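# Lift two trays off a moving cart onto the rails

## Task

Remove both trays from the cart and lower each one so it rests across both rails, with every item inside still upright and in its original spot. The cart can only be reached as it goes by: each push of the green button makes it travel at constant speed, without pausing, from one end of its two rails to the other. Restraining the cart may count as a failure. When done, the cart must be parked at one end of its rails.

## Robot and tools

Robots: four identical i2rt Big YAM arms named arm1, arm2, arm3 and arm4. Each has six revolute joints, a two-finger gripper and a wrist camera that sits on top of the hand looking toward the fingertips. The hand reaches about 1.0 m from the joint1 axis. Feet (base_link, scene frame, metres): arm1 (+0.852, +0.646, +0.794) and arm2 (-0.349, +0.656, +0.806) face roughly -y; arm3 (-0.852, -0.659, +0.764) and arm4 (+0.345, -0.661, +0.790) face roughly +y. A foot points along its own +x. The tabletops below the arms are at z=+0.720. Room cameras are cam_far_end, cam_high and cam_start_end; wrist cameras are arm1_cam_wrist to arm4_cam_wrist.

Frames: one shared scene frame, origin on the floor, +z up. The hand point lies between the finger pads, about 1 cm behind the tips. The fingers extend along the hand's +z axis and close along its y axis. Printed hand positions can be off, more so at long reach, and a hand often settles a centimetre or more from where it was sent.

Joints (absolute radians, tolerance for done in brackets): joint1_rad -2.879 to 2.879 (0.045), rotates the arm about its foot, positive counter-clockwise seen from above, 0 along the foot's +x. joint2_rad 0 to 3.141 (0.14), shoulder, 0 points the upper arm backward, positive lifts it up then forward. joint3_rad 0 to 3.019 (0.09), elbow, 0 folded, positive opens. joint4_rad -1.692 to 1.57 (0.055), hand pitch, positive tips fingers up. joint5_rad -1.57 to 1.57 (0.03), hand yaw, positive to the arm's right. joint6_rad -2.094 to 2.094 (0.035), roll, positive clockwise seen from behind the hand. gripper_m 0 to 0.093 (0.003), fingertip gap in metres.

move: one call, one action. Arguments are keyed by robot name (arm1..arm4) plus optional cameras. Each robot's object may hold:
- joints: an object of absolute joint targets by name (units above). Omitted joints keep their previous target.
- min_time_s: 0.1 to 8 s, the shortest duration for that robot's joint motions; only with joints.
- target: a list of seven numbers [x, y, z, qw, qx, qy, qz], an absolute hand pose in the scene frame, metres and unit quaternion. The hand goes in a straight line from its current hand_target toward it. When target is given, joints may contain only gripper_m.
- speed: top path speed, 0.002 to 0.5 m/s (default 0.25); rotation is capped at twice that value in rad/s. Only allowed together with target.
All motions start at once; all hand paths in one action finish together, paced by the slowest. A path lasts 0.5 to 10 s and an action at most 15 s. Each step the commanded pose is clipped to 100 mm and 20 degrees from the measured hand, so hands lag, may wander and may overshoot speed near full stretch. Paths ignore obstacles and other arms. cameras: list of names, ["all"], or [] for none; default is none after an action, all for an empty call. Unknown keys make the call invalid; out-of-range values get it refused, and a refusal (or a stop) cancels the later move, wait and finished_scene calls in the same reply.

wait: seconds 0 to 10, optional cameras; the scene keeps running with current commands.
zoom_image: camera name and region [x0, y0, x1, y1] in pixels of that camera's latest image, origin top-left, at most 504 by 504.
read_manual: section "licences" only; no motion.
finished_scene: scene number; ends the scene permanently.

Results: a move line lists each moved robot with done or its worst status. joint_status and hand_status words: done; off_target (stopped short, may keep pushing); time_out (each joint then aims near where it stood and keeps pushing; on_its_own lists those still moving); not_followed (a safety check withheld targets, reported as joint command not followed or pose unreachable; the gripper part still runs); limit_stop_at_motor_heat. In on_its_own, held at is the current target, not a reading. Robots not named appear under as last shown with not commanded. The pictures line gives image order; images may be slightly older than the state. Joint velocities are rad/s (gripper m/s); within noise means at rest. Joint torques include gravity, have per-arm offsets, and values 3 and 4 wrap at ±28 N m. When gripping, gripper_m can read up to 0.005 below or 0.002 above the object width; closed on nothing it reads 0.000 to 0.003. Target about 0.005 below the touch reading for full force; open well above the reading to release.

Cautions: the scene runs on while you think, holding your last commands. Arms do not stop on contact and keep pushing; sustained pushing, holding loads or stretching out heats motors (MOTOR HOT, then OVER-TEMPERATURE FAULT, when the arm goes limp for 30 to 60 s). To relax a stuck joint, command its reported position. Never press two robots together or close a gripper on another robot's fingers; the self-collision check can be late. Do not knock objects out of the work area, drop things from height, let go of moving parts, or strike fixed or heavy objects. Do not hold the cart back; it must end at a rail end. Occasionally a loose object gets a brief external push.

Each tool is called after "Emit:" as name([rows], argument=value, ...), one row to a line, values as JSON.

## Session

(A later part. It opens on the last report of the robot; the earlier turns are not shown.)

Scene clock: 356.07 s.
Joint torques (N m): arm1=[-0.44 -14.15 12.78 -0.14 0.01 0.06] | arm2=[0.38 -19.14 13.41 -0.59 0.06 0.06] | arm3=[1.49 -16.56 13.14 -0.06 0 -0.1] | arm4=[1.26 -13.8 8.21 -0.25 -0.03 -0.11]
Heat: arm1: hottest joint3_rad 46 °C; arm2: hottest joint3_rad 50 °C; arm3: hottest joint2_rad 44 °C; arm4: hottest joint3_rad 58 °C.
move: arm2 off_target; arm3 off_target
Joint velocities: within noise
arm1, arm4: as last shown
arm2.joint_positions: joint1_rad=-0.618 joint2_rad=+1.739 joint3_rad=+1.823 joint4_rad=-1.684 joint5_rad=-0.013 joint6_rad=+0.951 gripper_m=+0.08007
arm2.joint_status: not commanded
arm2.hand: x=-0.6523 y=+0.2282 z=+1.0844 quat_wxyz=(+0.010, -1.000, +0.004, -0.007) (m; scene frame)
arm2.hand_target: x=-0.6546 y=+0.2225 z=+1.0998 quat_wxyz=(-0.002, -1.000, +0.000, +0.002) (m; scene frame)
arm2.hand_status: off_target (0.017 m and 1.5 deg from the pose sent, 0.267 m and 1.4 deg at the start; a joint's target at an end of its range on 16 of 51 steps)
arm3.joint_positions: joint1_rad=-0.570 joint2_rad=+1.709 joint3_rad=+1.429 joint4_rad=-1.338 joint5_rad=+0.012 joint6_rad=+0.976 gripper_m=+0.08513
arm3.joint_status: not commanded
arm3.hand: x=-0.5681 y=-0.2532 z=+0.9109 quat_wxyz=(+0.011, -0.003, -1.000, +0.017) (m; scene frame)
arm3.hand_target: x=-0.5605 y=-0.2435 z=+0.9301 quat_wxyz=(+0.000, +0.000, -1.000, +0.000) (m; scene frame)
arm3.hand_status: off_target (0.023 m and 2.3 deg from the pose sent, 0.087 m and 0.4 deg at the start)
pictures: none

Emit:
wait(seconds=7, cameras=[])

Emit:
wait(seconds=1, cameras=["cam_start_end"])

Emit:
move(arm4={"target":[0.72,-0.452,0.772,0,0,1,0],"speed":0.12}, cameras=["cam_start_end"])

Emit:
move(arm4={"target":[0.72,-0.452,0.86,0,0,1,0],"speed":0.2,"joints":{"gripper_m":0.085}}, cameras=["cam_start_end"])

Scene clock: 369.30 s.
Joint torques (N m): arm1=[-1.03 -14.74 12.63 -0.2 0.05 0.06] | arm2=[0.21 -18.37 13.27 -0.59 0.06 0.05] | arm3=[1.38 -17.96 12.96 -0.02 0.07 -0.09] | arm4=[1.03 -13.8 8.21 -0.21 -0.03 -0.11]
Heat: arm1: hottest joint3_rad 49 °C; arm2: hottest joint3_rad 50 °C; arm3: hottest joint3_rad 46 °C; arm4: hottest joint3_rad 58 °C.
Joint velocities: within noise
arm1.joint_positions: joint1_rad=-0.442 joint2_rad=+1.575 joint3_rad=+1.548 joint4_rad=-1.573 joint5_rad=+0.007 joint6_rad=+1.082 gripper_m=+0.09396
arm1.joint_status: not commanded
arm1.hand: x=+0.6293 y=+0.2340 z=+1.0403 quat_wxyz=(+0.017, -1.000, +0.000, -0.008) (m; scene frame)
arm1.hand_target: x=+0.6302 y=+0.2248 z=+1.0599 quat_wxyz=(+0.000, -1.000, +0.000, +0.000) (m; scene frame)
arm1.hand_status: not commanded
arm2.joint_positions: joint1_rad=-0.618 joint2_rad=+1.739 joint3_rad=+1.823 joint4_rad=-1.684 joint5_rad=-0.013 joint6_rad=+0.951 gripper_m=+0.08007
arm2.joint_status: not commanded
arm2.hand: x=-0.6523 y=+0.2282 z=+1.0844 quat_wxyz=(+0.010, -1.000, +0.004, -0.007) (m; scene frame)
arm2.hand_target: x=-0.6546 y=+0.2225 z=+1.0998 quat_wxyz=(-0.002, -1.000, +0.000, +0.002) (m; scene frame)
arm2.hand_status: off_target (0.017 m and 1.5 deg from the pose sent, 0.267 m and 1.4 deg at the start; a joint's target at an end of its range on 16 of 51 steps)
arm3.joint_positions: joint1_rad=-0.570 joint2_rad=+1.709 joint3_rad=+1.429 joint4_rad=-1.338 joint5_rad=+0.012 joint6_rad=+0.976 gripper_m=+0.08513
arm3.joint_status: not commanded
arm3.hand: x=-0.5681 y=-0.2532 z=+0.9109 quat_wxyz=(+0.011, -0.003, -1.000, +0.017) (m; scene frame)
arm3.hand_target: x=-0.5605 y=-0.2435 z=+0.9301 quat_wxyz=(+0.000, +0.000, -1.000, +0.000) (m; scene frame)
arm3.hand_status: off_target (0.023 m and 2.3 deg from the pose sent, 0.087 m and 0.4 deg at the start)
arm4.joint_positions: joint1_rad=-1.052 joint2_rad=+1.566 joint3_rad=+1.072 joint4_rad=-1.067 joint5_rad=+0.011 joint6_rad=+0.530 gripper_m=+0.00033
arm4.joint_status: not commanded
arm4.hand: x=+0.7205 y=-0.4551 z=+0.8643 quat_wxyz=(+0.001, -0.011, -1.000, +0.002) (m; scene frame)
arm4.hand_target: x=+0.7200 y=-0.4520 z=+0.8700 quat_wxyz=(+0.000, +0.000, -1.000, +0.000) (m; scene frame)
arm4.hand_status: not commanded
wait: 7.00 s; at rest from the start
pictures: none
No camera images: "cameras" was empty.

Scene clock: 370.30 s.
Joint torques (N m): arm1=[0.44 -14.74 12.81 0.06 0.01 0.05] | arm2=[0.21 -18.26 13.27 -0.59 0.05 0.06] | arm3=[1.26 -17.03 13.07 0.06 -0.01 -0.07] | arm4=[1.14 -13.74 8.18 -0.28 -0.03 -0.11]
Heat: arm1: hottest joint3_rad 49 °C; arm2: hottest joint3_rad 50 °C; arm3: hottest joint3_rad 46 °C; arm4: hottest joint3_rad 58 °C.
Joint velocities: within noise
arm1.joint_positions: joint1_rad=-0.442 joint2_rad=+1.575 joint3_rad=+1.548 joint4_rad=-1.573 joint5_rad=+0.007 joint6_rad=+1.082 gripper_m=+0.09396
arm1.joint_status: not commanded
arm1.hand: x=+0.6293 y=+0.2340 z=+1.0403 quat_wxyz=(+0.017, -1.000, +0.000, -0.008) (m; scene frame)
arm1.hand_target: x=+0.6302 y=+0.2248 z=+1.0599 quat_wxyz=(+0.000, -1.000, +0.000, +0.000) (m; scene frame)
arm1.hand_status: not commanded
arm2.joint_positions: joint1_rad=-0.618 joint2_rad=+1.739 joint3_rad=+1.823 joint4_rad=-1.684 joint5_rad=-0.013 joint6_rad=+0.951 gripper_m=+0.08007
arm2.joint_status: not commanded
arm2.hand: x=-0.6523 y=+0.2282 z=+1.0844 quat_wxyz=(+0.010, -1.000, +0.004, -0.007) (m; scene frame)
arm2.hand_target: x=-0.6546 y=+0.2225 z=+1.0998 quat_wxyz=(-0.002, -1.000, +0.000, +0.002) (m; scene frame)
arm2.hand_status: off_target (0.017 m and 1.5 deg from the pose sent, 0.267 m and 1.4 deg at the start; a joint's target at an end of its range on 16 of 51 steps)
arm3.joint_positions: joint1_rad=-0.570 joint2_rad=+1.709 joint3_rad=+1.429 joint4_rad=-1.338 joint5_rad=+0.012 joint6_rad=+0.976 gripper_m=+0.08513
arm3.joint_status: not commanded
arm3.hand: x=-0.5681 y=-0.2532 z=+0.9109 quat_wxyz=(+0.011, -0.003, -1.000, +0.017) (m; scene frame)
arm3.hand_target: x=-0.5605 y=-0.2435 z=+0.9301 quat_wxyz=(+0.000, +0.000, -1.000, +0.000) (m; scene frame)
arm3.hand_status: off_target (0.023 m and 2.3 deg from the pose sent, 0.087 m and 0.4 deg at the start)
arm4.joint_positions: joint1_rad=-1.052 joint2_rad=+1.566 joint3_rad=+1.072 joint4_rad=-1.067 joint5_rad=+0.011 joint6_rad=+0.530 gripper_m=+0.00033
arm4.joint_status: not commanded
arm4.hand: x=+0.7205 y=-0.4551 z=+0.8643 quat_wxyz=(+0.001, -0.011, -1.000, +0.002) (m; scene frame)
arm4.hand_target: x=+0.7200 y=-0.4520 z=+0.8700 quat_wxyz=(+0.000, +0.000, -1.000, +0.000) (m; scene frame)
arm4.hand_status: not commanded
wait: 1.00 s; at rest by 0.27 s
pictures: cam_start_end

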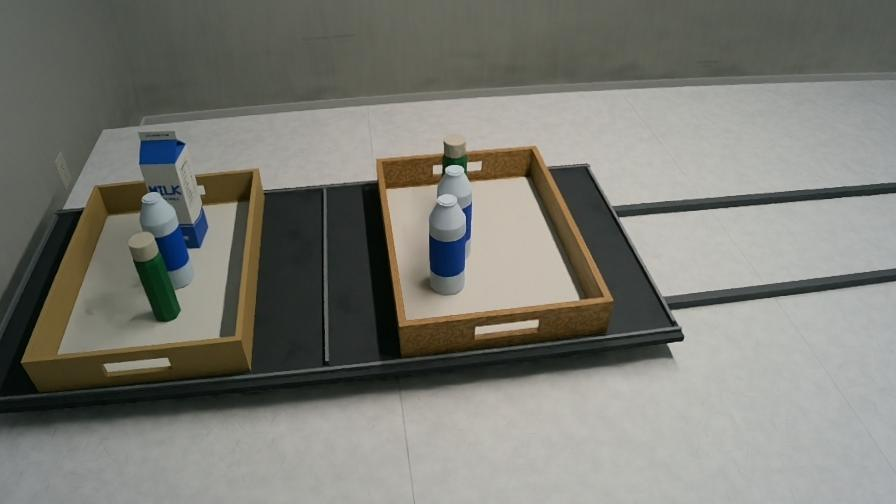

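Scene clock: 371.63 s.
Joint torques (N m): arm1=[-0.5 -14.62 12.83 -0.2 0.04 0.07] | arm2=[0.26 -18.26 13.23 -0.55 0.05 0.06] | arm3=[1.44 -17.14 12.97 0.18 0 -0.07] | arm4=[0.91 -8.88 5 2.52 0 -0.11]
Heat: arm1: hottest joint3_rad 49 °C; arm2: hottest joint3_rad 50 °C; arm3: hottest joint3_rad 46 °C; arm4: hottest joint3_rad 58 °C.
move: arm4 off_target
Joint velocities: within noise
arm1, arm2, arm3: as last shown
arm4.joint_positions: joint1_rad=-1.052 joint2_rad=+1.647 joint3_rad=+0.993 joint4_rad=-0.869 joint5_rad=+0.010 joint6_rad=+0.528 gripper_m=+0.00033
arm4.joint_status: not commanded
arm4.hand: x=+0.7252 y=-0.4517 z=+0.8067 quat_wxyz=(-0.015, -0.010, -1.000, -0.008) (m; scene frame)
arm4.hand_target: x=+0.7179 y=-0.4533 z=+0.7743 quat_wxyz=(+0.000, +0.000, -1.000, +0.000) (m; scene frame)
arm4.hand_status: off_target (0.035 m and 2.2 deg from the pose sent, 0.092 m and 1.3 deg at the start)
pictures: cam_start_end

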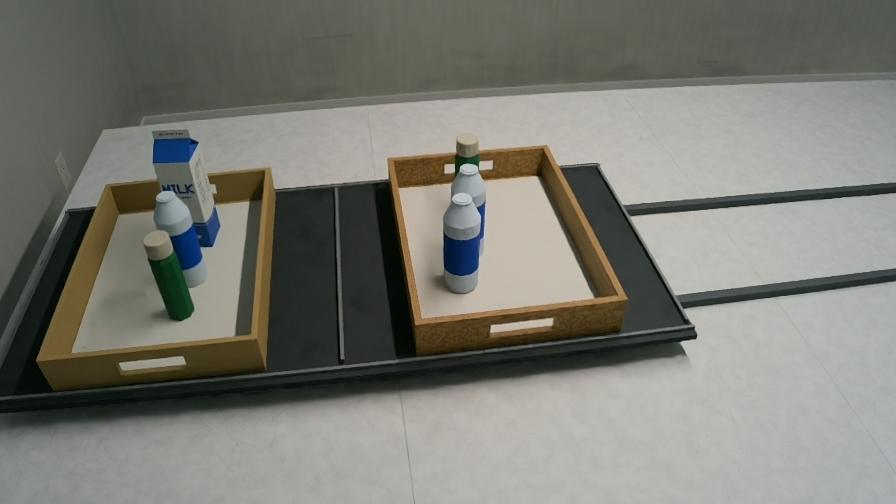

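Scene clock: 372.77 s.
Joint torques (N m): arm1=[-0.21 -14.92 12.77 -0.12 0.03 0.06] | arm2=[0.32 -18.37 13.22 -0.55 0.07 0.05] | arm3=[1.55 -17.61 12.97 0.08 0.03 -0.07] | arm4=[0.38 -12.34 9.63 -0.31 0.13 -0.1]
Heat: arm1: hottest joint3_rad 49 °C; arm2: hottest joint3_rad 50 °C; arm3: hottest joint3_rad 46 °C; arm4: hottest joint3_rad 58 °C.
move: arm4 off_target
Joint velocities: within noise
arm1, arm2, arm3: as last shown
arm4.joint_positions: joint1_rad=-1.044 joint2_rad=+1.564 joint3_rad=+1.036 joint4_rad=-1.039 joint5_rad=+0.007 joint6_rad=+0.528 gripper_m=+0.08492
arm4.joint_status: all done
arm4.hand: x=+0.7108 y=-0.4555 z=+0.8534 quat_wxyz=(+0.005, -0.005, -1.000, +0.002) (m; scene frame)
arm4.hand_target: x=+0.7199 y=-0.4521 z=+0.8601 quat_wxyz=(+0.000, +0.000, -1.000, +0.000) (m; scene frame)
arm4.hand_status: off_target (0.012 m and 0.8 deg from the pose sent, 0.054 m and 2.3 deg at the start)
pictures: cam_start_end

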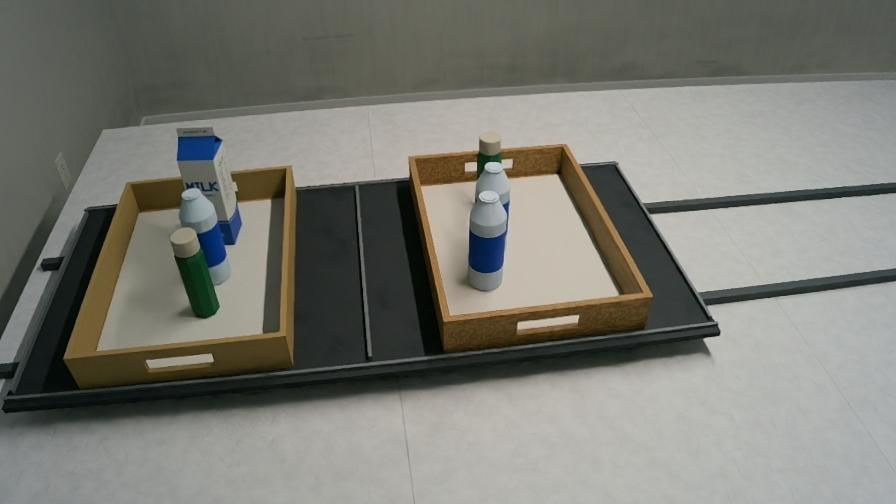

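Emit:
wait(seconds=10, cameras=[])

Emit:
wait(seconds=9.5, cameras=["cam_high"])

Scene clock: 391.47 s.
Joint torques (N m): arm1=[0.56 -15.09 13.01 -0.1 0.04 0.09] | arm2=[0.38 -18.32 13.24 -0.57 0.07 0.06] | arm3=[1.2 -17.38 13.19 0.01 0.02 -0.08] | arm4=[0.44 -12.45 9.62 -0.25 0.13 -0.09]
Heat: arm1: hottest joint3_rad 52 °C; arm2: hottest joint3_rad 51 °C; arm3: hottest joint3_rad 49 °C; arm4: hottest joint3_rad 57 °C.
Joint velocities: within noise
arm1.joint_positions: joint1_rad=-0.442 joint2_rad=+1.575 joint3_rad=+1.548 joint4_rad=-1.573 joint5_rad=+0.007 joint6_rad=+1.082 gripper_m=+0.09396
arm1.joint_status: not commanded
arm1.hand: x=+0.6293 y=+0.2340 z=+1.0403 quat_wxyz=(+0.017, -1.000, +0.000, -0.008) (m; scene frame)
arm1.hand_target: x=+0.6302 y=+0.2248 z=+1.0599 quat_wxyz=(+0.000, -1.000, +0.000, +0.000) (m; scene frame)
arm1.hand_status: not commanded
arm2.joint_positions: joint1_rad=-0.618 joint2_rad=+1.739 joint3_rad=+1.823 joint4_rad=-1.684 joint5_rad=-0.013 joint6_rad=+0.951 gripper_m=+0.08007
arm2.joint_status: not commanded
arm2.hand: x=-0.6523 y=+0.2282 z=+1.0844 quat_wxyz=(+0.010, -1.000, +0.004, -0.007) (m; scene frame)
arm2.hand_target: x=-0.6546 y=+0.2225 z=+1.0998 quat_wxyz=(-0.002, -1.000, +0.000, +0.002) (m; scene frame)
arm2.hand_status: not commanded
arm3.joint_positions: joint1_rad=-0.570 joint2_rad=+1.709 joint3_rad=+1.429 joint4_rad=-1.338 joint5_rad=+0.012 joint6_rad=+0.976 gripper_m=+0.08513
arm3.joint_status: not commanded
arm3.hand: x=-0.5681 y=-0.2532 z=+0.9109 quat_wxyz=(+0.011, -0.003, -1.000, +0.017) (m; scene frame)
arm3.hand_target: x=-0.5605 y=-0.2435 z=+0.9301 quat_wxyz=(+0.000, +0.000, -1.000, +0.000) (m; scene frame)
arm3.hand_status: not commanded
arm4.joint_positions: joint1_rad=-1.044 joint2_rad=+1.564 joint3_rad=+1.036 joint4_rad=-1.039 joint5_rad=+0.007 joint6_rad=+0.528 gripper_m=+0.08492
arm4.joint_status: all done
arm4.hand: x=+0.7108 y=-0.4555 z=+0.8534 quat_wxyz=(+0.005, -0.005, -1.000, +0.002) (m; scene frame)
arm4.hand_target: x=+0.7199 y=-0.4521 z=+0.8601 quat_wxyz=(+0.000, +0.000, -1.000, +0.000) (m; scene frame)
arm4.hand_status: off_target (0.012 m and 0.8 deg from the pose sent, 0.054 m and 2.3 deg at the start)
wait: 10.00 s; at rest from the start
pictures: none
No camera images: "cameras" was empty.

Scene clock: 400.97 s.
Joint torques (N m): arm1=[0.85 -16.09 12.74 -0.21 0.01 0.09] | arm2=[0.26 -18.2 13.23 -0.64 0.07 0.05] | arm3=[1.14 -18.14 12.89 0.09 0 -0.11] | arm4=[0.32 -12.51 9.68 -0.27 0.13 -0.09]
Heat: arm1: hottest joint3_rad 53 °C; arm2: hottest joint3_rad 51 °C; arm3: hottest joint3_rad 50 °C; arm4: hottest joint3_rad 57 °C.
Joint velocities: within noise
arm1.joint_positions: joint1_rad=-0.442 joint2_rad=+1.575 joint3_rad=+1.548 joint4_rad=-1.573 joint5_rad=+0.007 joint6_rad=+1.082 gripper_m=+0.09396
arm1.joint_status: not commanded
arm1.hand: x=+0.6293 y=+0.2340 z=+1.0403 quat_wxyz=(+0.017, -1.000, +0.000, -0.008) (m; scene frame)
arm1.hand_target: x=+0.6302 y=+0.2248 z=+1.0599 quat_wxyz=(+0.000, -1.000, +0.000, +0.000) (m; scene frame)
arm1.hand_status: not commanded
arm2.joint_positions: joint1_rad=-0.618 joint2_rad=+1.739 joint3_rad=+1.823 joint4_rad=-1.684 joint5_rad=-0.013 joint6_rad=+0.951 gripper_m=+0.08007
arm2.joint_status: not commanded
arm2.hand: x=-0.6523 y=+0.2282 z=+1.0844 quat_wxyz=(+0.010, -1.000, +0.004, -0.007) (m; scene frame)
arm2.hand_target: x=-0.6546 y=+0.2225 z=+1.0998 quat_wxyz=(-0.002, -1.000, +0.000, +0.002) (m; scene frame)
arm2.hand_status: not commanded
arm3.joint_positions: joint1_rad=-0.570 joint2_rad=+1.709 joint3_rad=+1.429 joint4_rad=-1.338 joint5_rad=+0.012 joint6_rad=+0.976 gripper_m=+0.08513
arm3.joint_status: not commanded
arm3.hand: x=-0.5681 y=-0.2532 z=+0.9109 quat_wxyz=(+0.011, -0.003, -1.000, +0.017) (m; scene frame)
arm3.hand_target: x=-0.5605 y=-0.2435 z=+0.9301 quat_wxyz=(+0.000, +0.000, -1.000, +0.000) (m; scene frame)
arm3.hand_status: not commanded
arm4.joint_positions: joint1_rad=-1.044 joint2_rad=+1.564 joint3_rad=+1.036 joint4_rad=-1.039 joint5_rad=+0.007 joint6_rad=+0.528 gripper_m=+0.08492
arm4.joint_status: all done
arm4.hand: x=+0.7108 y=-0.4555 z=+0.8534 quat_wxyz=(+0.005, -0.005, -1.000, +0.002) (m; scene frame)
arm4.hand_target: x=+0.7199 y=-0.4521 z=+0.8601 quat_wxyz=(+0.000, +0.000, -1.000, +0.000) (m; scene frame)
arm4.hand_status: off_target (0.012 m and 0.8 deg from the pose sent, 0.054 m and 2.3 deg at the start)
wait: 9.50 s; at rest by 0.27 s
pictures: cam_high

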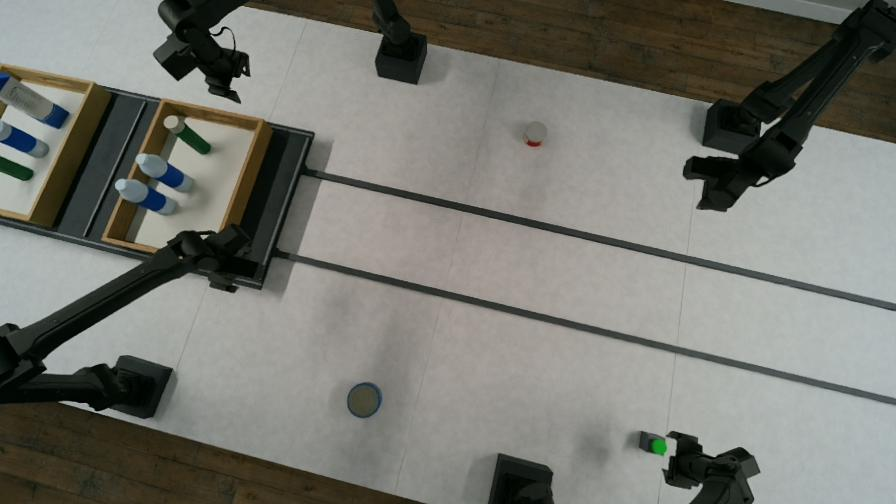

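Emit:
wait(seconds=9.7, cameras=["arm3_cam_wrist","arm2_cam_wrist"])

Scene clock: 413.73 s.
Joint torques (N m): arm1=[0.21 -15.03 12.68 -0.12 0.01 0.09] | arm2=[0.32 -18.26 13.27 -0.66 0.05 0.05] | arm3=[1.49 -17.2 13.09 0.14 -0.02 -0.06] | arm4=[0.44 -12.51 9.63 -0.28 0.13 -0.09]
Heat: arm1: hottest joint3_rad 53 °C; arm2: hottest joint3_rad 51 °C; arm3: hottest joint3_rad 51 °C; arm4: hottest joint3_rad 57 °C.
Joint velocities: within noise
arm1.joint_positions: joint1_rad=-0.442 joint2_rad=+1.575 joint3_rad=+1.548 joint4_rad=-1.573 joint5_rad=+0.007 joint6_rad=+1.082 gripper_m=+0.09396
arm1.joint_status: not commanded
arm1.hand: x=+0.6293 y=+0.2340 z=+1.0403 quat_wxyz=(+0.017, -1.000, +0.000, -0.008) (m; scene frame)
arm1.hand_target: x=+0.6302 y=+0.2248 z=+1.0599 quat_wxyz=(+0.000, -1.000, +0.000, +0.000) (m; scene frame)
arm1.hand_status: not commanded
arm2.joint_positions: joint1_rad=-0.618 joint2_rad=+1.739 joint3_rad=+1.823 joint4_rad=-1.684 joint5_rad=-0.013 joint6_rad=+0.951 gripper_m=+0.08007
arm2.joint_status: not commanded
arm2.hand: x=-0.6523 y=+0.2282 z=+1.0844 quat_wxyz=(+0.010, -1.000, +0.004, -0.007) (m; scene frame)
arm2.hand_target: x=-0.6546 y=+0.2225 z=+1.0998 quat_wxyz=(-0.002, -1.000, +0.000, +0.002) (m; scene frame)
arm2.hand_status: not commanded
arm3.joint_positions: joint1_rad=-0.570 joint2_rad=+1.709 joint3_rad=+1.429 joint4_rad=-1.338 joint5_rad=+0.012 joint6_rad=+0.976 gripper_m=+0.08513
arm3.joint_status: not commanded
arm3.hand: x=-0.5681 y=-0.2532 z=+0.9109 quat_wxyz=(+0.011, -0.003, -1.000, +0.017) (m; scene frame)
arm3.hand_target: x=-0.5605 y=-0.2435 z=+0.9301 quat_wxyz=(+0.000, +0.000, -1.000, +0.000) (m; scene frame)
arm3.hand_status: not commanded
arm4.joint_positions: joint1_rad=-1.044 joint2_rad=+1.564 joint3_rad=+1.036 joint4_rad=-1.039 joint5_rad=+0.007 joint6_rad=+0.528 gripper_m=+0.08492
arm4.joint_status: all done
arm4.hand: x=+0.7108 y=-0.4555 z=+0.8534 quat_wxyz=(+0.005, -0.005, -1.000, +0.002) (m; scene frame)
arm4.hand_target: x=+0.7199 y=-0.4521 z=+0.8601 quat_wxyz=(+0.000, +0.000, -1.000, +0.000) (m; scene frame)
arm4.hand_status: off_target (0.012 m and 0.8 deg from the pose sent, 0.054 m and 2.3 deg at the start)
wait: 9.70 s; at rest from the start
pictures: arm2_cam_wrist, arm3_cam_wrist

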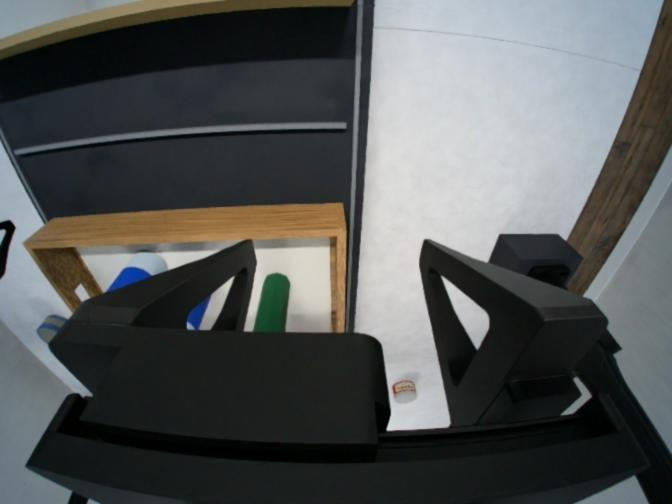

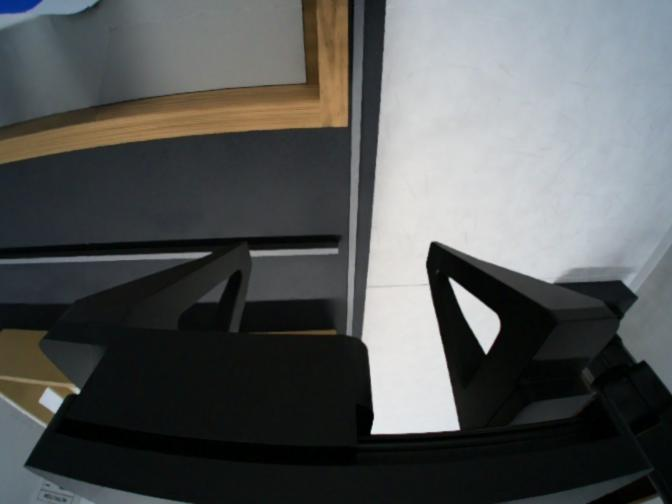

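Emit:
move(arm2={"target":[-0.46,0.222,1.1,0,1,0,0],"speed":0.3}, arm3={"target":[-0.365,-0.243,0.93,0,0,1,0],"speed":0.3})

Scene clock: 424.27 s.
Joint torques (N m): arm1=[-0.21 -14.56 12.86 -0.16 -0.01 0.1] | arm2=[-0.32 -15.44 10 0.14 0.12 0.15] | arm3=[2.73 -22.36 13.91 -0.08 0.05 -0.13] | arm4=[0.44 -12.4 9.62 -0.27 0.13 -0.09]
Heat: arm1: hottest joint3_rad 54 °C; arm2: hottest joint3_rad 51 °C; arm3: hottest joint3_rad 51 °C; arm4: hottest joint3_rad 57 °C.
move: arm2 done; arm3 off_target
Joint velocities: within noise
arm1, arm4: as last shown
arm2.joint_positions: joint1_rad=-0.250 joint2_rad=+1.520 joint3_rad=+1.587 joint4_rad=-1.660 joint5_rad=-0.015 joint6_rad=+1.300 gripper_m=+0.08007
arm2.joint_status: not commanded
arm2.hand: x=-0.4573 y=+0.2230 z=+1.0955 quat_wxyz=(+0.010, -1.000, -0.006, -0.004) (m; scene frame)
arm2.hand_target: x=-0.4599 y=+0.2221 z=+1.1000 quat_wxyz=(+0.000, -1.000, +0.000, +0.000) (m; scene frame)
arm2.hand_status: done (0.005 m and 1.5 deg from the pose sent, 0.193 m and 1.5 deg at the start)
arm3.joint_positions: joint1_rad=-0.829 joint2_rad=+2.056 joint3_rad=+1.957 joint4_rad=-1.508 joint5_rad=+0.012 joint6_rad=+0.725 gripper_m=+0.08513
arm3.joint_status: not commanded
arm3.hand: x=-0.3721 y=-0.2528 z=+0.9155 quat_wxyz=(+0.012, -0.008, -1.000, +0.010) (m; scene frame)
arm3.hand_target: x=-0.3655 y=-0.2435 z=+0.9301 quat_wxyz=(+0.000, +0.000, -1.000, +0.000) (m; scene frame)
arm3.hand_status: off_target (0.019 m and 2.0 deg from the pose sent, 0.204 m and 2.3 deg at the start)
pictures: none

Emit:
wait(seconds=0.3, cameras=[])

Emit:
move(arm2={"target":[-0.395,0.222,0.838,0,1,0,0],"speed":0.25}, arm3={"target":[-0.3,-0.243,0.838,0,0,1,0],"speed":0.25}, cameras=["arm2_cam_wrist","arm3_cam_wrist"])

Emit:
move(arm2={"target":[-0.335,0.222,0.898,0,1,0,0],"speed":0.07,"joints":{"gripper_m":0.005}}, arm3={"target":[-0.24,-0.243,0.898,0,0,1,0],"speed":0.07,"joints":{"gripper_m":0.005}}, cameras=["arm2_cam_wrist","arm3_cam_wrist","cam_high"])

Scene clock: 430.20 s.
Joint torques (N m): arm1=[0.73 -14.97 12.68 -0.21 0.03 0.05] | arm2=[-0.21 -15.38 9.98 0.13 0.13 0.18] | arm3=[1.38 -22.95 14 0.01 0.07 -0.13] | arm4=[0.32 -12.57 9.68 -0.27 0.12 -0.09]
Heat: arm1: hottest joint3_rad 54 °C; arm2: hottest joint3_rad 50 °C; arm3: hottest joint3_rad 52 °C; arm4: hottest joint3_rad 57 °C.
Joint velocities: within noise
arm1.joint_positions: joint1_rad=-0.442 joint2_rad=+1.575 joint3_rad=+1.548 joint4_rad=-1.573 joint5_rad=+0.007 joint6_rad=+1.082 gripper_m=+0.09396
arm1.joint_status: not commanded
arm1.hand: x=+0.6293 y=+0.2340 z=+1.0403 quat_wxyz=(+0.017, -1.000, +0.000, -0.008) (m; scene frame)
arm1.hand_target: x=+0.6302 y=+0.2248 z=+1.0599 quat_wxyz=(+0.000, -1.000, +0.000, +0.000) (m; scene frame)
arm1.hand_status: not commanded
arm2.joint_positions: joint1_rad=-0.250 joint2_rad=+1.520 joint3_rad=+1.587 joint4_rad=-1.660 joint5_rad=-0.015 joint6_rad=+1.300 gripper_m=+0.08007
arm2.joint_status: not commanded
arm2.hand: x=-0.4573 y=+0.2230 z=+1.0955 quat_wxyz=(+0.010, -1.000, -0.006, -0.004) (m; scene frame)
arm2.hand_target: x=-0.4599 y=+0.2221 z=+1.1000 quat_wxyz=(+0.000, -1.000, +0.000, +0.000) (m; scene frame)
arm2.hand_status: done (0.005 m and 1.4 deg from the pose sent, 0.193 m and 1.5 deg at the start)
arm3.joint_positions: joint1_rad=-0.829 joint2_rad=+2.056 joint3_rad=+1.957 joint4_rad=-1.508 joint5_rad=+0.012 joint6_rad=+0.725 gripper_m=+0.08513
arm3.joint_status: not commanded
arm3.hand: x=-0.3721 y=-0.2528 z=+0.9155 quat_wxyz=(+0.012, -0.008, -1.000, +0.010) (m; scene frame)
arm3.hand_target: x=-0.3655 y=-0.2435 z=+0.9301 quat_wxyz=(+0.000, +0.000, -1.000, +0.000) (m; scene frame)
arm3.hand_status: off_target (0.019 m and 2.0 deg from the pose sent, 0.204 m and 2.3 deg at the start)
arm4.joint_positions: joint1_rad=-1.044 joint2_rad=+1.564 joint3_rad=+1.036 joint4_rad=-1.039 joint5_rad=+0.007 joint6_rad=+0.528 gripper_m=+0.08492
arm4.joint_status: not commanded
arm4.hand: x=+0.7108 y=-0.4555 z=+0.8534 quat_wxyz=(+0.005, -0.005, -1.000, +0.002) (m; scene frame)
arm4.hand_target: x=+0.7199 y=-0.4521 z=+0.8601 quat_wxyz=(+0.000, +0.000, -1.000, +0.000) (m; scene frame)
arm4.hand_status: not commanded
wait: 0.30 s; at rest from the start
pictures: none
No camera images: "cameras" was empty.

Scene clock: 433.03 s.
Joint torques (N m): arm1=[0.26 -14.74 12.68 -0.18 0.03 0.05] | arm2=[0.21 -14.86 8.38 0.12 0.06 0.17] | arm3=[1.38 -23.47 12.79 0.5 -0.05 -0.09] | arm4=[0.26 -12.4 9.59 -0.29 0.13 -0.09]
Heat: arm1: hottest joint3_rad 55 °C; arm2: hottest joint3_rad 50 °C; arm3: hottest joint3_rad 52 °C; arm4: hottest joint3_rad 57 °C.
move: arm2 done; arm3 off_target
Joint velocities: within noise
arm1, arm4: as last shown
arm2.joint_positions: joint1_rad=-0.098 joint2_rad=+1.661 joint3_rad=+1.042 joint4_rad=-0.965 joint5_rad=-0.013 joint6_rad=+1.454 gripper_m=+0.08002
arm2.joint_status: not commanded
arm2.hand: x=-0.3926 y=+0.2268 z=+0.8365 quat_wxyz=(+0.008, -1.000, -0.005, -0.001) (m; scene frame)
arm2.hand_target: x=-0.3950 y=+0.2221 z=+0.8380 quat_wxyz=(+0.000, -1.000, +0.000, +0.000) (m; scene frame)
arm2.hand_status: done (0.006 m and 1.1 deg from the pose sent, 0.265 m and 1.4 deg at the start)
arm3.joint_positions: joint1_rad=-0.889 joint2_rad=+2.242 joint3_rad=+2.063 joint4_rad=-1.414 joint5_rad=+0.014 joint6_rad=+0.662 gripper_m=+0.08513
arm3.joint_status: not commanded
arm3.hand: x=-0.3080 y=-0.2504 z=+0.8355 quat_wxyz=(+0.007, -0.006, -1.000, +0.006) (m; scene frame)
arm3.hand_target: x=-0.3004 y=-0.2431 z=+0.8382 quat_wxyz=(+0.000, +0.000, -1.000, +0.000) (m; scene frame)
arm3.hand_status: off_target (0.011 m and 1.3 deg from the pose sent, 0.106 m and 2.0 deg at the start)
pictures: arm2_cam_wrist, arm3_cam_wrist

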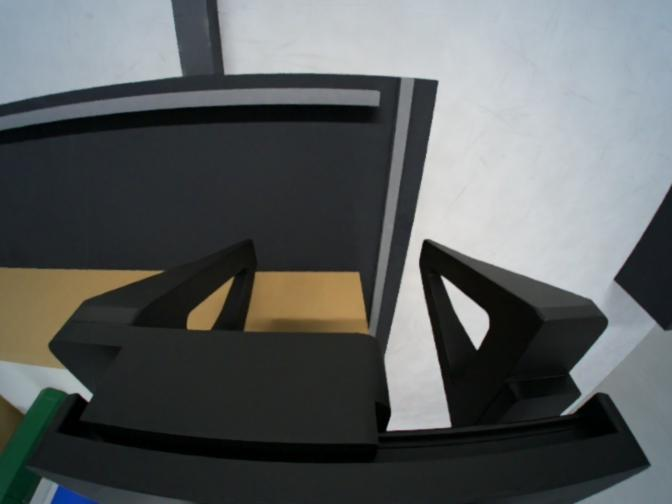

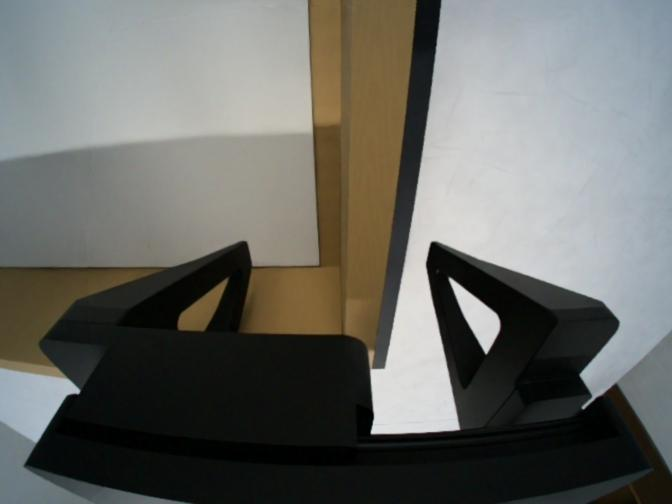

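Scene clock: 435.50 s.
Joint torques (N m): arm1=[0.15 -14.74 12.81 -0.34 0.01 0.01] | arm2=[1.26 -15.38 12.23 -0.7 0.06 0.21] | arm3=[1.08 -27.99 14.97 -0.18 0.02 -0.39] | arm4=[0.44 -12.4 9.62 -0.27 0.12 -0.08]
Heat: arm1: hottest joint3_rad 55 °C; arm2: hottest joint3_rad 50 °C; arm3: hottest joint3_rad 52 °C; arm4: hottest joint3_rad 57 °C.
move: arm2 off_target; arm3 off_target
Joint velocities: within noise
arm1, arm4: as last shown
arm2.joint_positions: joint1_rad=+0.021 joint2_rad=+1.582 joint3_rad=+1.070 joint4_rad=-1.104 joint5_rad=-0.013 joint6_rad=+1.589 gripper_m=+0.00507
arm2.joint_status: all done
arm2.hand: x=-0.3410 y=+0.2402 z=+0.8773 quat_wxyz=(+0.025, -1.000, +0.003, +0.000) (m; scene frame)
arm2.hand_target: x=-0.3350 y=+0.2230 z=+0.8981 quat_wxyz=(+0.000, -1.000, +0.000, +0.000) (m; scene frame)
arm2.hand_status: off_target (0.028 m and 2.9 deg from the pose sent, 0.084 m and 1.1 deg at the start)
arm3.joint_positions: joint1_rad=-0.934 joint2_rad=+2.463 joint3_rad=+2.547 joint4_rad=-1.695 joint5_rad=+0.014 joint6_rad=+0.646 gripper_m=+0.00987
arm3.joint_status: gripper_m off_target (ended at +0.00990, target +0.00500)
arm3.hand: x=-0.2496 y=-0.2481 z=+0.8662 quat_wxyz=(+0.015, -0.020, -1.000, +0.012) (m; scene frame)
arm3.hand_target: x=-0.2415 y=-0.2441 z=+0.8979 quat_wxyz=(-0.009, -0.001, -1.000, -0.006) (m; scene frame)
arm3.hand_status: off_target (0.034 m and 3.2 deg from the pose sent, 0.093 m and 1.3 deg at the start; a joint's target at an end of its range on 39 of 74 steps)
pictures: arm2_cam_wrist, arm3_cam_wrist, cam_high

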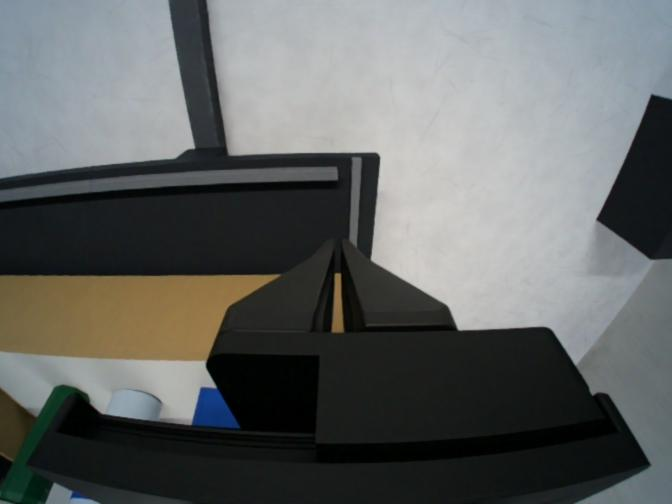

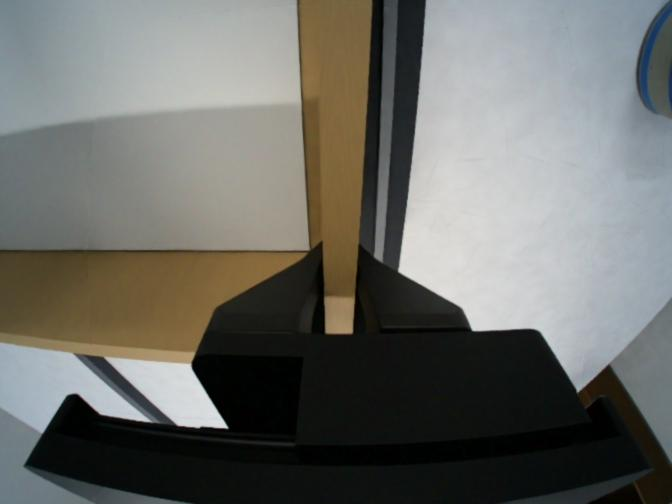

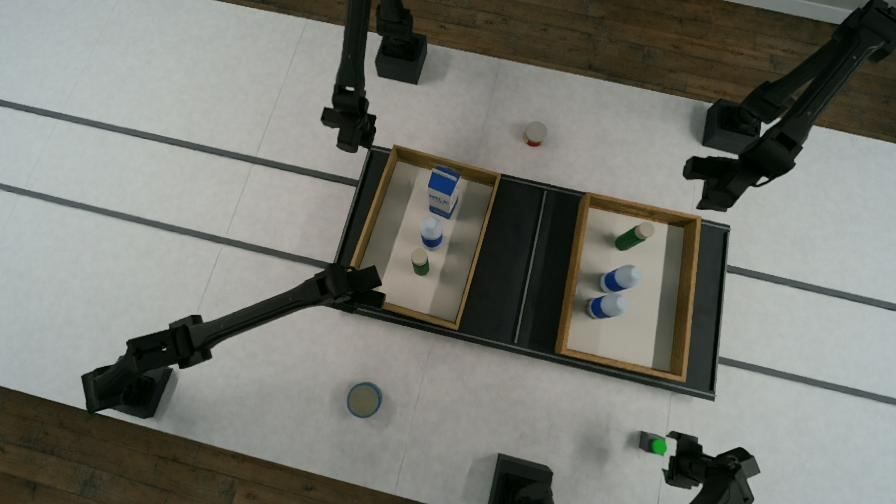

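Emit:
move(arm3={"joints":{"gripper_m":0.09}}, cameras=["cam_high","arm3_cam_wrist"])

Emit:
move(arm3={"target":[-0.25,-0.25,0.98,0,0,1,0],"speed":0.25}, arm2={"target":[-0.34,0.23,1.1,0,1,0,0],"speed":0.25}, cameras=["cam_high","cam_far_end"])

Scene clock: 439.33 s.
Joint torques (N m): arm1=[0.44 -15.79 12.85 -0.08 0.03 0.06] | arm2=[1.14 -15.27 12.25 -0.73 0.07 0.18] | arm3=[2.49 -27.93 13.14 0.12 -0.18 -0.19] | arm4=[0.32 -12.45 9.63 -0.27 0.12 -0.09]
Heat: arm1: hottest joint3_rad 55 °C; arm2: hottest joint3_rad 50 °C; arm3: hottest joint3_rad 52 °C; arm4: hottest joint3_rad 58 °C.
move: arm3 done
Joint velocities: within noise
arm1, arm2, arm4: as last shown
arm3.joint_positions: joint1_rad=-0.943 joint2_rad=+2.459 joint3_rad=+2.568 joint4_rad=-1.700 joint5_rad=+0.019 joint6_rad=+0.624 gripper_m=+0.08991
arm3.joint_status: all done
arm3.hand: x=-0.2423 y=-0.2527 z=+0.8771 quat_wxyz=(+0.005, -0.014, -1.000, +0.007) (m; scene frame)
arm3.hand_target: x=-0.2416 y=-0.2441 z=+0.8978 quat_wxyz=(-0.009, +0.000, -1.000, -0.006) (m; scene frame)
arm3.hand_status: not commanded
pictures: arm3_cam_wrist, cam_high

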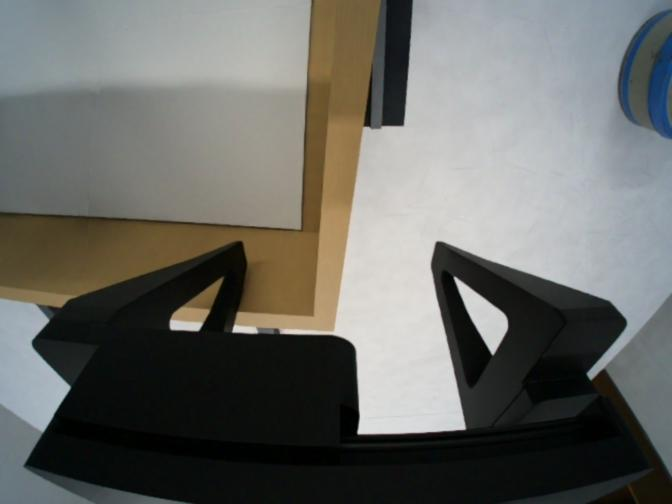

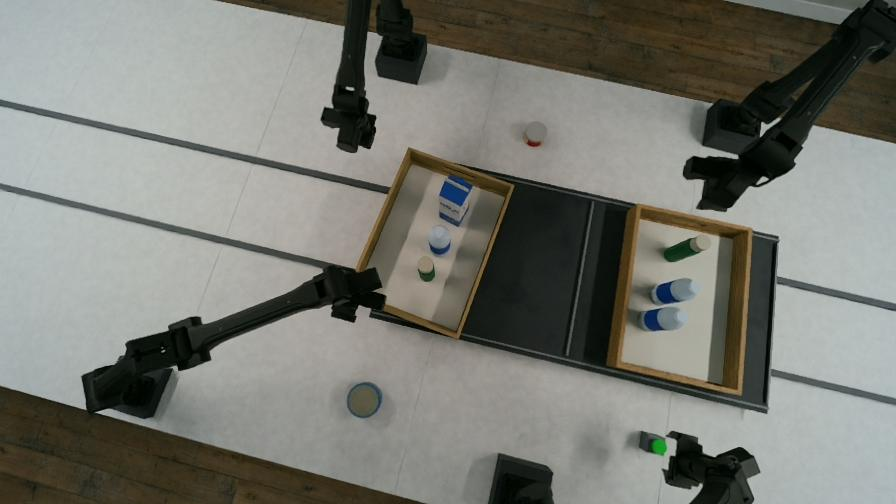

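Scene clock: 440.80 s.
Joint torques (N m): arm1=[-0.73 -15.38 12.92 -0.36 0 0.06] | arm2=[-0.03 -13.68 13.46 -0.72 0.1 0.04] | arm3=[2.84 -26.87 10.67 0.49 -0.08 -0.08] | arm4=[0.5 -12.4 9.59 -0.25 0.13 -0.09]
Heat: arm1: hottest joint3_rad 55 °C; arm2: hottest joint3_rad 51 °C; arm3: hottest joint3_rad 52 °C; arm4: hottest joint3_rad 58 °C.
move: arm2 off_target; arm3 off_target
Joint velocities: within noise
arm1, arm4: as last shown
arm2.joint_positions: joint1_rad=+0.021 joint2_rad=+1.450 joint3_rad=+1.480 joint4_rad=-1.633 joint5_rad=-0.013 joint6_rad=+1.586 gripper_m=+0.00507
arm2.joint_status: not commanded
arm2.hand: x=-0.3384 y=+0.2377 z=+1.0820 quat_wxyz=(+0.019, -1.000, +0.002, +0.000) (m; scene frame)
arm2.hand_target: x=-0.3400 y=+0.2307 z=+1.0998 quat_wxyz=(+0.000, -1.000, +0.000, +0.000) (m; scene frame)
arm2.hand_status: off_target (0.020 m and 2.2 deg from the pose sent, 0.223 m and 2.9 deg at the start)
arm3.joint_positions: joint1_rad=-0.943 joint2_rad=+2.321 joint3_rad=+2.568 joint4_rad=-1.700 joint5_rad=+0.016 joint6_rad=+0.614 gripper_m=+0.08991
arm3.joint_status: not commanded
arm3.hand: x=-0.2456 y=-0.2555 z=+0.9748 quat_wxyz=(-0.050, -0.010, -0.998, -0.033) (m; scene frame)
arm3.hand_target: x=-0.2505 y=-0.2505 z=+0.9796 quat_wxyz=(-0.050, +0.000, -0.998, -0.035) (m; scene frame)
arm3.hand_status: off_target (0.009 m and 7.0 deg from the pose sent, 0.103 m and 1.9 deg at the start; a joint's target at an end of its range on 42 of 44 steps)
pictures: cam_far_end, cam_high

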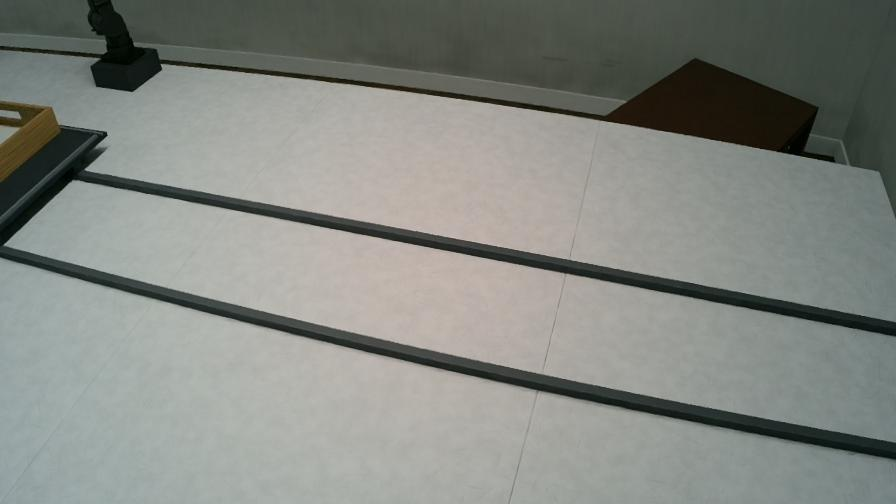

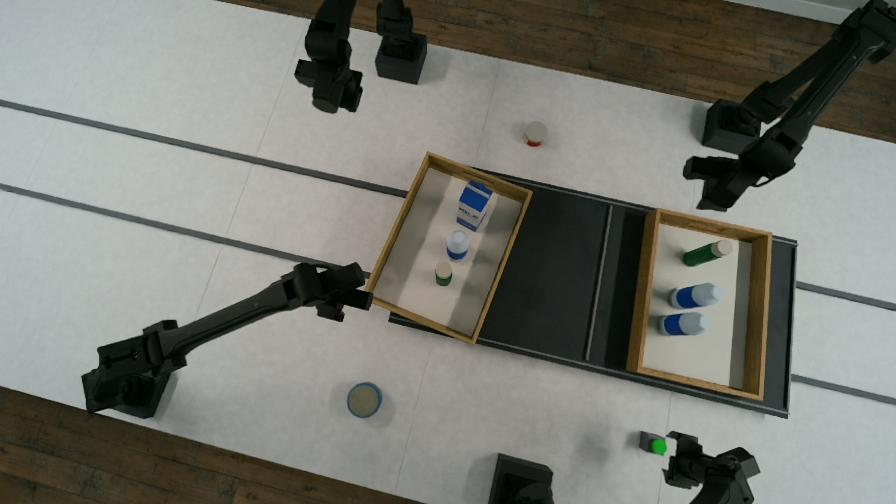

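Emit:
move(arm2={"target":[-0.58,0.231,1.08,0,0.9962,-0.0872,0],"speed":0.3,"joints":{"gripper_m":0.08}}, arm3={"target":[-0.555,-0.247,0.95,0,0.0872,0.9962,0],"speed":0.3,"joints":{"gripper_m":0.085}}, cameras=["cam_high","cam_far_end"])

Emit:
move(arm2={"target":[-0.617,0.231,0.838,0,0.9962,-0.0872,0],"speed":0.3}, arm3={"target":[-0.593,-0.247,0.838,0,0.0872,0.9962,0],"speed":0.3})

Emit:
move(arm2={"target":[-0.682,0.231,0.908,0,0.9962,-0.0872,0],"speed":0.07}, arm3={"target":[-0.658,-0.247,0.908,0,0.0872,0.9962,0],"speed":0.07})

Emit:
move(arm2={"target":[-0.58,0.231,1.08,0,0.9962,-0.0872,0],"speed":0.3,"joints":{"gripper_m":0.08}}, arm3={"target":[-0.555,-0.247,0.95,0,0.0872,0.9962,0],"speed":0.3,"joints":{"gripper_m":0.085}})

Scene clock: 512.03 s.
Joint torques (N m): arm1=[0.5 -14.8 12.81 -0.28 -0.04 0.09] | arm2=[0.56 -15.44 14.46 -0.1 0.03 0] | arm3=[0.62 -16.56 9.54 0.8 0.09 0.09] | arm4=[0.5 -12.45 9.66 -0.24 0.13 -0.08]
Heat: arm1: hottest joint3_rad 57 °C; arm2: hottest joint3_rad 55 °C; arm3: hottest joint3_rad 50 °C; arm4: hottest joint3_rad 59 °C.
move: arm2 off_target; arm3 done
Joint velocities: within noise
arm1, arm4: as last shown
arm2.joint_positions: joint1_rad=-0.503 joint2_rad=+1.599 joint3_rad=+1.587 joint4_rad=-1.617 joint5_rad=-0.012 joint6_rad=+1.245 gripper_m=+0.07993
arm2.joint_status: all done
arm2.hand: x=-0.5734 y=+0.2463 z=+1.0620 quat_wxyz=(+0.026, -0.995, +0.093, -0.011) (m; scene frame)
arm2.hand_target: x=-0.5794 y=+0.2320 z=+1.0800 quat_wxyz=(+0.000, -0.996, +0.087, +0.000) (m; scene frame)
arm2.hand_status: off_target (0.025 m and 3.2 deg from the pose sent, 0.242 m and 10.0 deg at the start)
arm3.joint_positions: joint1_rad=-0.575 joint2_rad=+1.702 joint3_rad=+1.514 joint4_rad=-1.410 joint5_rad=+0.010 joint6_rad=+1.119 gripper_m=+0.08512
arm3.joint_status: all done
arm3.hand: x=-0.5599 y=-0.2463 z=+0.9459 quat_wxyz=(+0.005, -0.078, -0.997, +0.008) (m; scene frame)
arm3.hand_target: x=-0.5550 y=-0.2471 z=+0.9500 quat_wxyz=(+0.000, -0.087, -0.996, +0.000) (m; scene frame)
arm3.hand_status: done (0.006 m and 1.6 deg from the pose sent, 0.310 m and 11.2 deg at the start)
arm4.hand: x=+0.7108 y=-0.4556 z=+0.8534 quat_wxyz=(+0.005, -0.005, -1.000, +0.002) (m; scene frame)
arm4.hand_target: x=+0.7198 y=-0.4522 z=+0.8601 quat_wxyz=(+0.000, +0.000, -1.000, +0.000) (m; scene frame)
pictures: cam_far_end, cam_high

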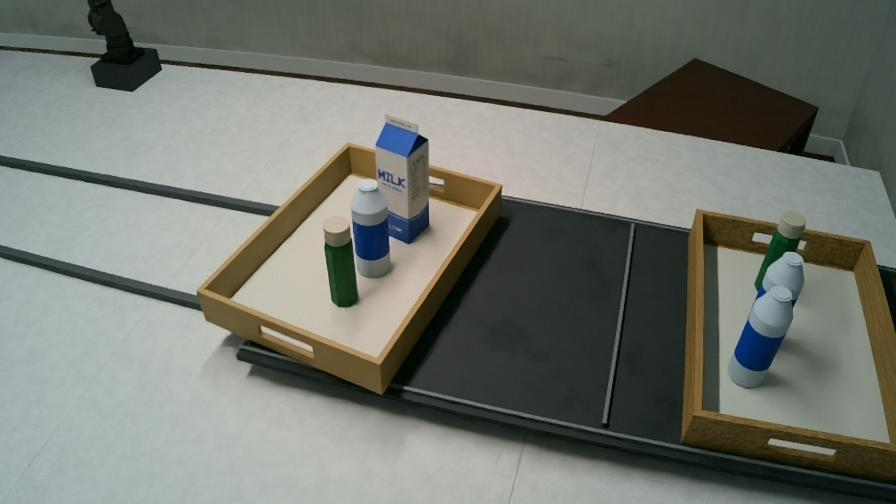

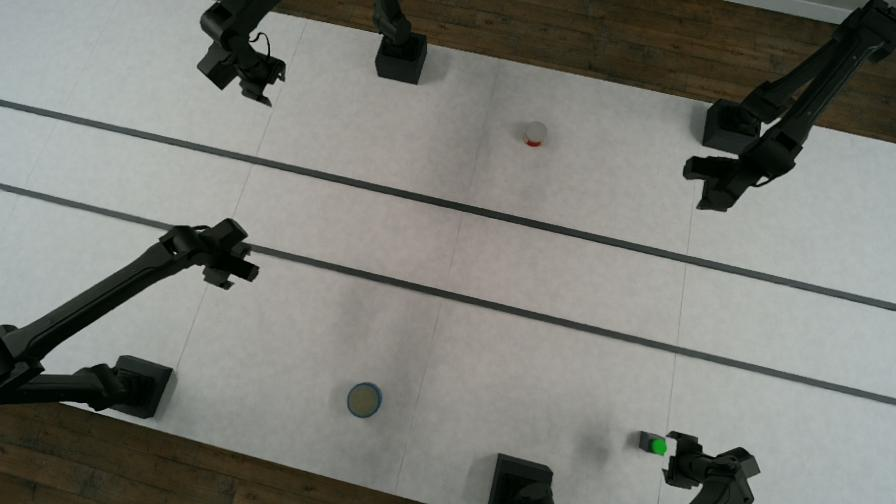

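Scene clock: 513.57 s.
Joint torques (N m): arm1=[0.91 -15.38 12.85 -0.34 0.09 0.06] | arm2=[-0.97 -18.78 9.01 0.13 0.04 0.01] | arm3=[2.49 -15.79 8.94 0.92 0.05 0.11] | arm4=[0.26 -12.51 9.63 -0.28 0.13 -0.09]
Heat: arm1: hottest joint3_rad 57 °C; arm2: hottest joint3_rad 55 °C; arm3: hottest joint3_rad 50 °C; arm4: hottest joint3_rad 60 °C.
move: arm2 off_target; arm3 done
Joint velocities: within noise
arm1, arm4: as last shown
arm2.joint_positions: joint1_rad=-0.544 joint2_rad=+1.828 joint3_rad=+1.246 joint4_rad=-1.025 joint5_rad=-0.012 joint6_rad=+1.187 gripper_m=+0.07994
arm2.joint_status: not commanded
arm2.hand: x=-0.6068 y=+0.2346 z=+0.8291 quat_wxyz=(+0.015, -0.996, +0.084, -0.007) (m; scene frame)
arm2.hand_target: x=-0.6170 y=+0.2312 z=+0.8381 quat_wxyz=(+0.000, -0.996, +0.087, +0.000) (m; scene frame)
arm2.hand_status: off_target (0.014 m and 1.9 deg from the pose sent, 0.229 m and 3.2 deg at the start)
arm3.joint_positions: joint1_rad=-0.530 joint2_rad=+1.725 joint3_rad=+1.255 joint4_rad=-1.112 joint5_rad=+0.010 joint6_rad=+1.180 gripper_m=+0.08512
arm3.joint_status: not commanded
arm3.hand: x=-0.5913 y=-0.2511 z=+0.8413 quat_wxyz=(+0.001, -0.086, -0.996, +0.001) (m; scene frame)
arm3.hand_target: x=-0.5931 y=-0.2469 z=+0.8381 quat_wxyz=(+0.000, -0.087, -0.996, +0.000) (m; scene frame)
arm3.hand_status: done (0.006 m and 0.3 deg from the pose sent, 0.113 m and 1.6 deg at the start)
pictures: none

Scene clock: 515.47 s.
Joint torques (N m): arm1=[0.09 -14.56 12.64 -0.2 0.04 0.07] | arm2=[-0.67 -19.08 12.96 -0.66 0.03 0.02] | arm3=[1.55 -15.91 10.33 0.08 0 0.13] | arm4=[0.44 -12.4 9.61 -0.28 0.13 -0.08]
Heat: arm1: hottest joint3_rad 57 °C; arm2: hottest joint3_rad 54 °C; arm3: hottest joint2_rad 50 °C; arm4: hottest joint3_rad 60 °C.
move: arm2 off_target; arm3 done
Joint velocities: within noise
arm1, arm4: as last shown
arm2.joint_positions: joint1_rad=-0.647 joint2_rad=+1.828 joint3_rad=+1.424 joint4_rad=-1.212 joint5_rad=-0.012 joint6_rad=+1.084 gripper_m=+0.07994
arm2.joint_status: not commanded
arm2.hand: x=-0.6661 y=+0.2397 z=+0.8896 quat_wxyz=(+0.017, -0.996, +0.084, -0.011) (m; scene frame)
arm2.hand_target: x=-0.6815 y=+0.2317 z=+0.9082 quat_wxyz=(+0.000, -0.996, +0.087, +0.000) (m; scene frame)
arm2.hand_status: off_target (0.026 m and 2.4 deg from the pose sent, 0.109 m and 1.9 deg at the start)
arm3.joint_positions: joint1_rad=-0.408 joint2_rad=+1.595 joint3_rad=+1.255 joint4_rad=-1.250 joint5_rad=+0.010 joint6_rad=+1.302 gripper_m=+0.08512
arm3.joint_status: not commanded
arm3.hand: x=-0.6561 y=-0.2506 z=+0.9005 quat_wxyz=(+0.002, -0.085, -0.996, +0.005) (m; scene frame)
arm3.hand_target: x=-0.6580 y=-0.2471 z=+0.9080 quat_wxyz=(+0.000, -0.087, -0.996, +0.000) (m; scene frame)
arm3.hand_status: done (0.009 m and 0.6 deg from the pose sent, 0.094 m and 0.3 deg at the start)
pictures: none

Scene clock: 516.90 s.
Joint torques (N m): arm1=[0.67 -15.09 12.9 -0.12 -0.01 0.07] | arm2=[-0.15 -15.44 13.31 -0.68 0.11 0.17] | arm3=[1.26 -15.68 13.33 0.13 0.09 -0.08] | arm4=[0.44 -12.34 9.62 -0.25 0.13 -0.09]
Heat: arm1: hottest joint3_rad 57 °C; arm2: hottest joint3_rad 54 °C; arm3: hottest joint2_rad 50 °C; arm4: hottest joint3_rad 60 °C.
move: arm2 off_target; arm3 off_target
Joint velocities: within noise
arm1.joint_positions: joint1_rad=-0.442 joint2_rad=+1.575 joint3_rad=+1.548 joint4_rad=-1.573 joint5_rad=+0.007 joint6_rad=+1.082 gripper_m=+0.09396
arm1.joint_status: not commanded
arm1.hand: x=+0.6293 y=+0.2340 z=+1.0403 quat_wxyz=(+0.017, -1.000, +0.000, -0.008) (m; scene frame)
arm1.hand_target: x=+0.6302 y=+0.2248 z=+1.0599 quat_wxyz=(+0.000, -1.000, +0.000, +0.000) (m; scene frame)
arm1.hand_status: not commanded
arm2.joint_positions: joint1_rad=-0.504 joint2_rad=+1.599 joint3_rad=+1.602 joint4_rad=-1.601 joint5_rad=-0.015 joint6_rad=+1.228 gripper_m=+0.07994
arm2.joint_status: all done
arm2.hand: x=-0.5772 y=+0.2394 z=+1.0675 quat_wxyz=(+0.011, -0.996, +0.085, -0.006) (m; scene frame)
arm2.hand_target: x=-0.5798 y=+0.2315 z=+1.0800 quat_wxyz=(+0.000, -0.996, +0.087, +0.000) (m; scene frame)
arm2.hand_status: off_target (0.015 m and 1.4 deg from the pose sent, 0.209 m and 2.4 deg at the start)
arm3.joint_positions: joint1_rad=-0.582 joint2_rad=+1.676 joint3_rad=+1.467 joint4_rad=-1.388 joint5_rad=+0.010 joint6_rad=+1.141 gripper_m=+0.08512
arm3.joint_status: all done
arm3.hand: x=-0.5634 y=-0.2572 z=+0.9408 quat_wxyz=(+0.005, -0.092, -0.996, +0.008) (m; scene frame)
arm3.hand_target: x=-0.5553 y=-0.2474 z=+0.9501 quat_wxyz=(+0.000, -0.087, -0.996, +0.000) (m; scene frame)
arm3.hand_status: off_target (0.016 m and 1.2 deg from the pose sent, 0.113 m and 0.6 deg at the start)
arm4.joint_positions: joint1_rad=-1.044 joint2_rad=+1.564 joint3_rad=+1.036 joint4_rad=-1.039 joint5_rad=+0.007 joint6_rad=+0.528 gripper_m=+0.08492
arm4.joint_status: not commanded
arm4.hand: x=+0.7108 y=-0.4556 z=+0.8534 quat_wxyz=(+0.005, -0.005, -1.000, +0.002) (m; scene frame)
arm4.hand_target: x=+0.7198 y=-0.4522 z=+0.8601 quat_wxyz=(+0.000, +0.000, -1.000, +0.000) (m; scene frame)
arm4.hand_status: not commanded
pictures: none


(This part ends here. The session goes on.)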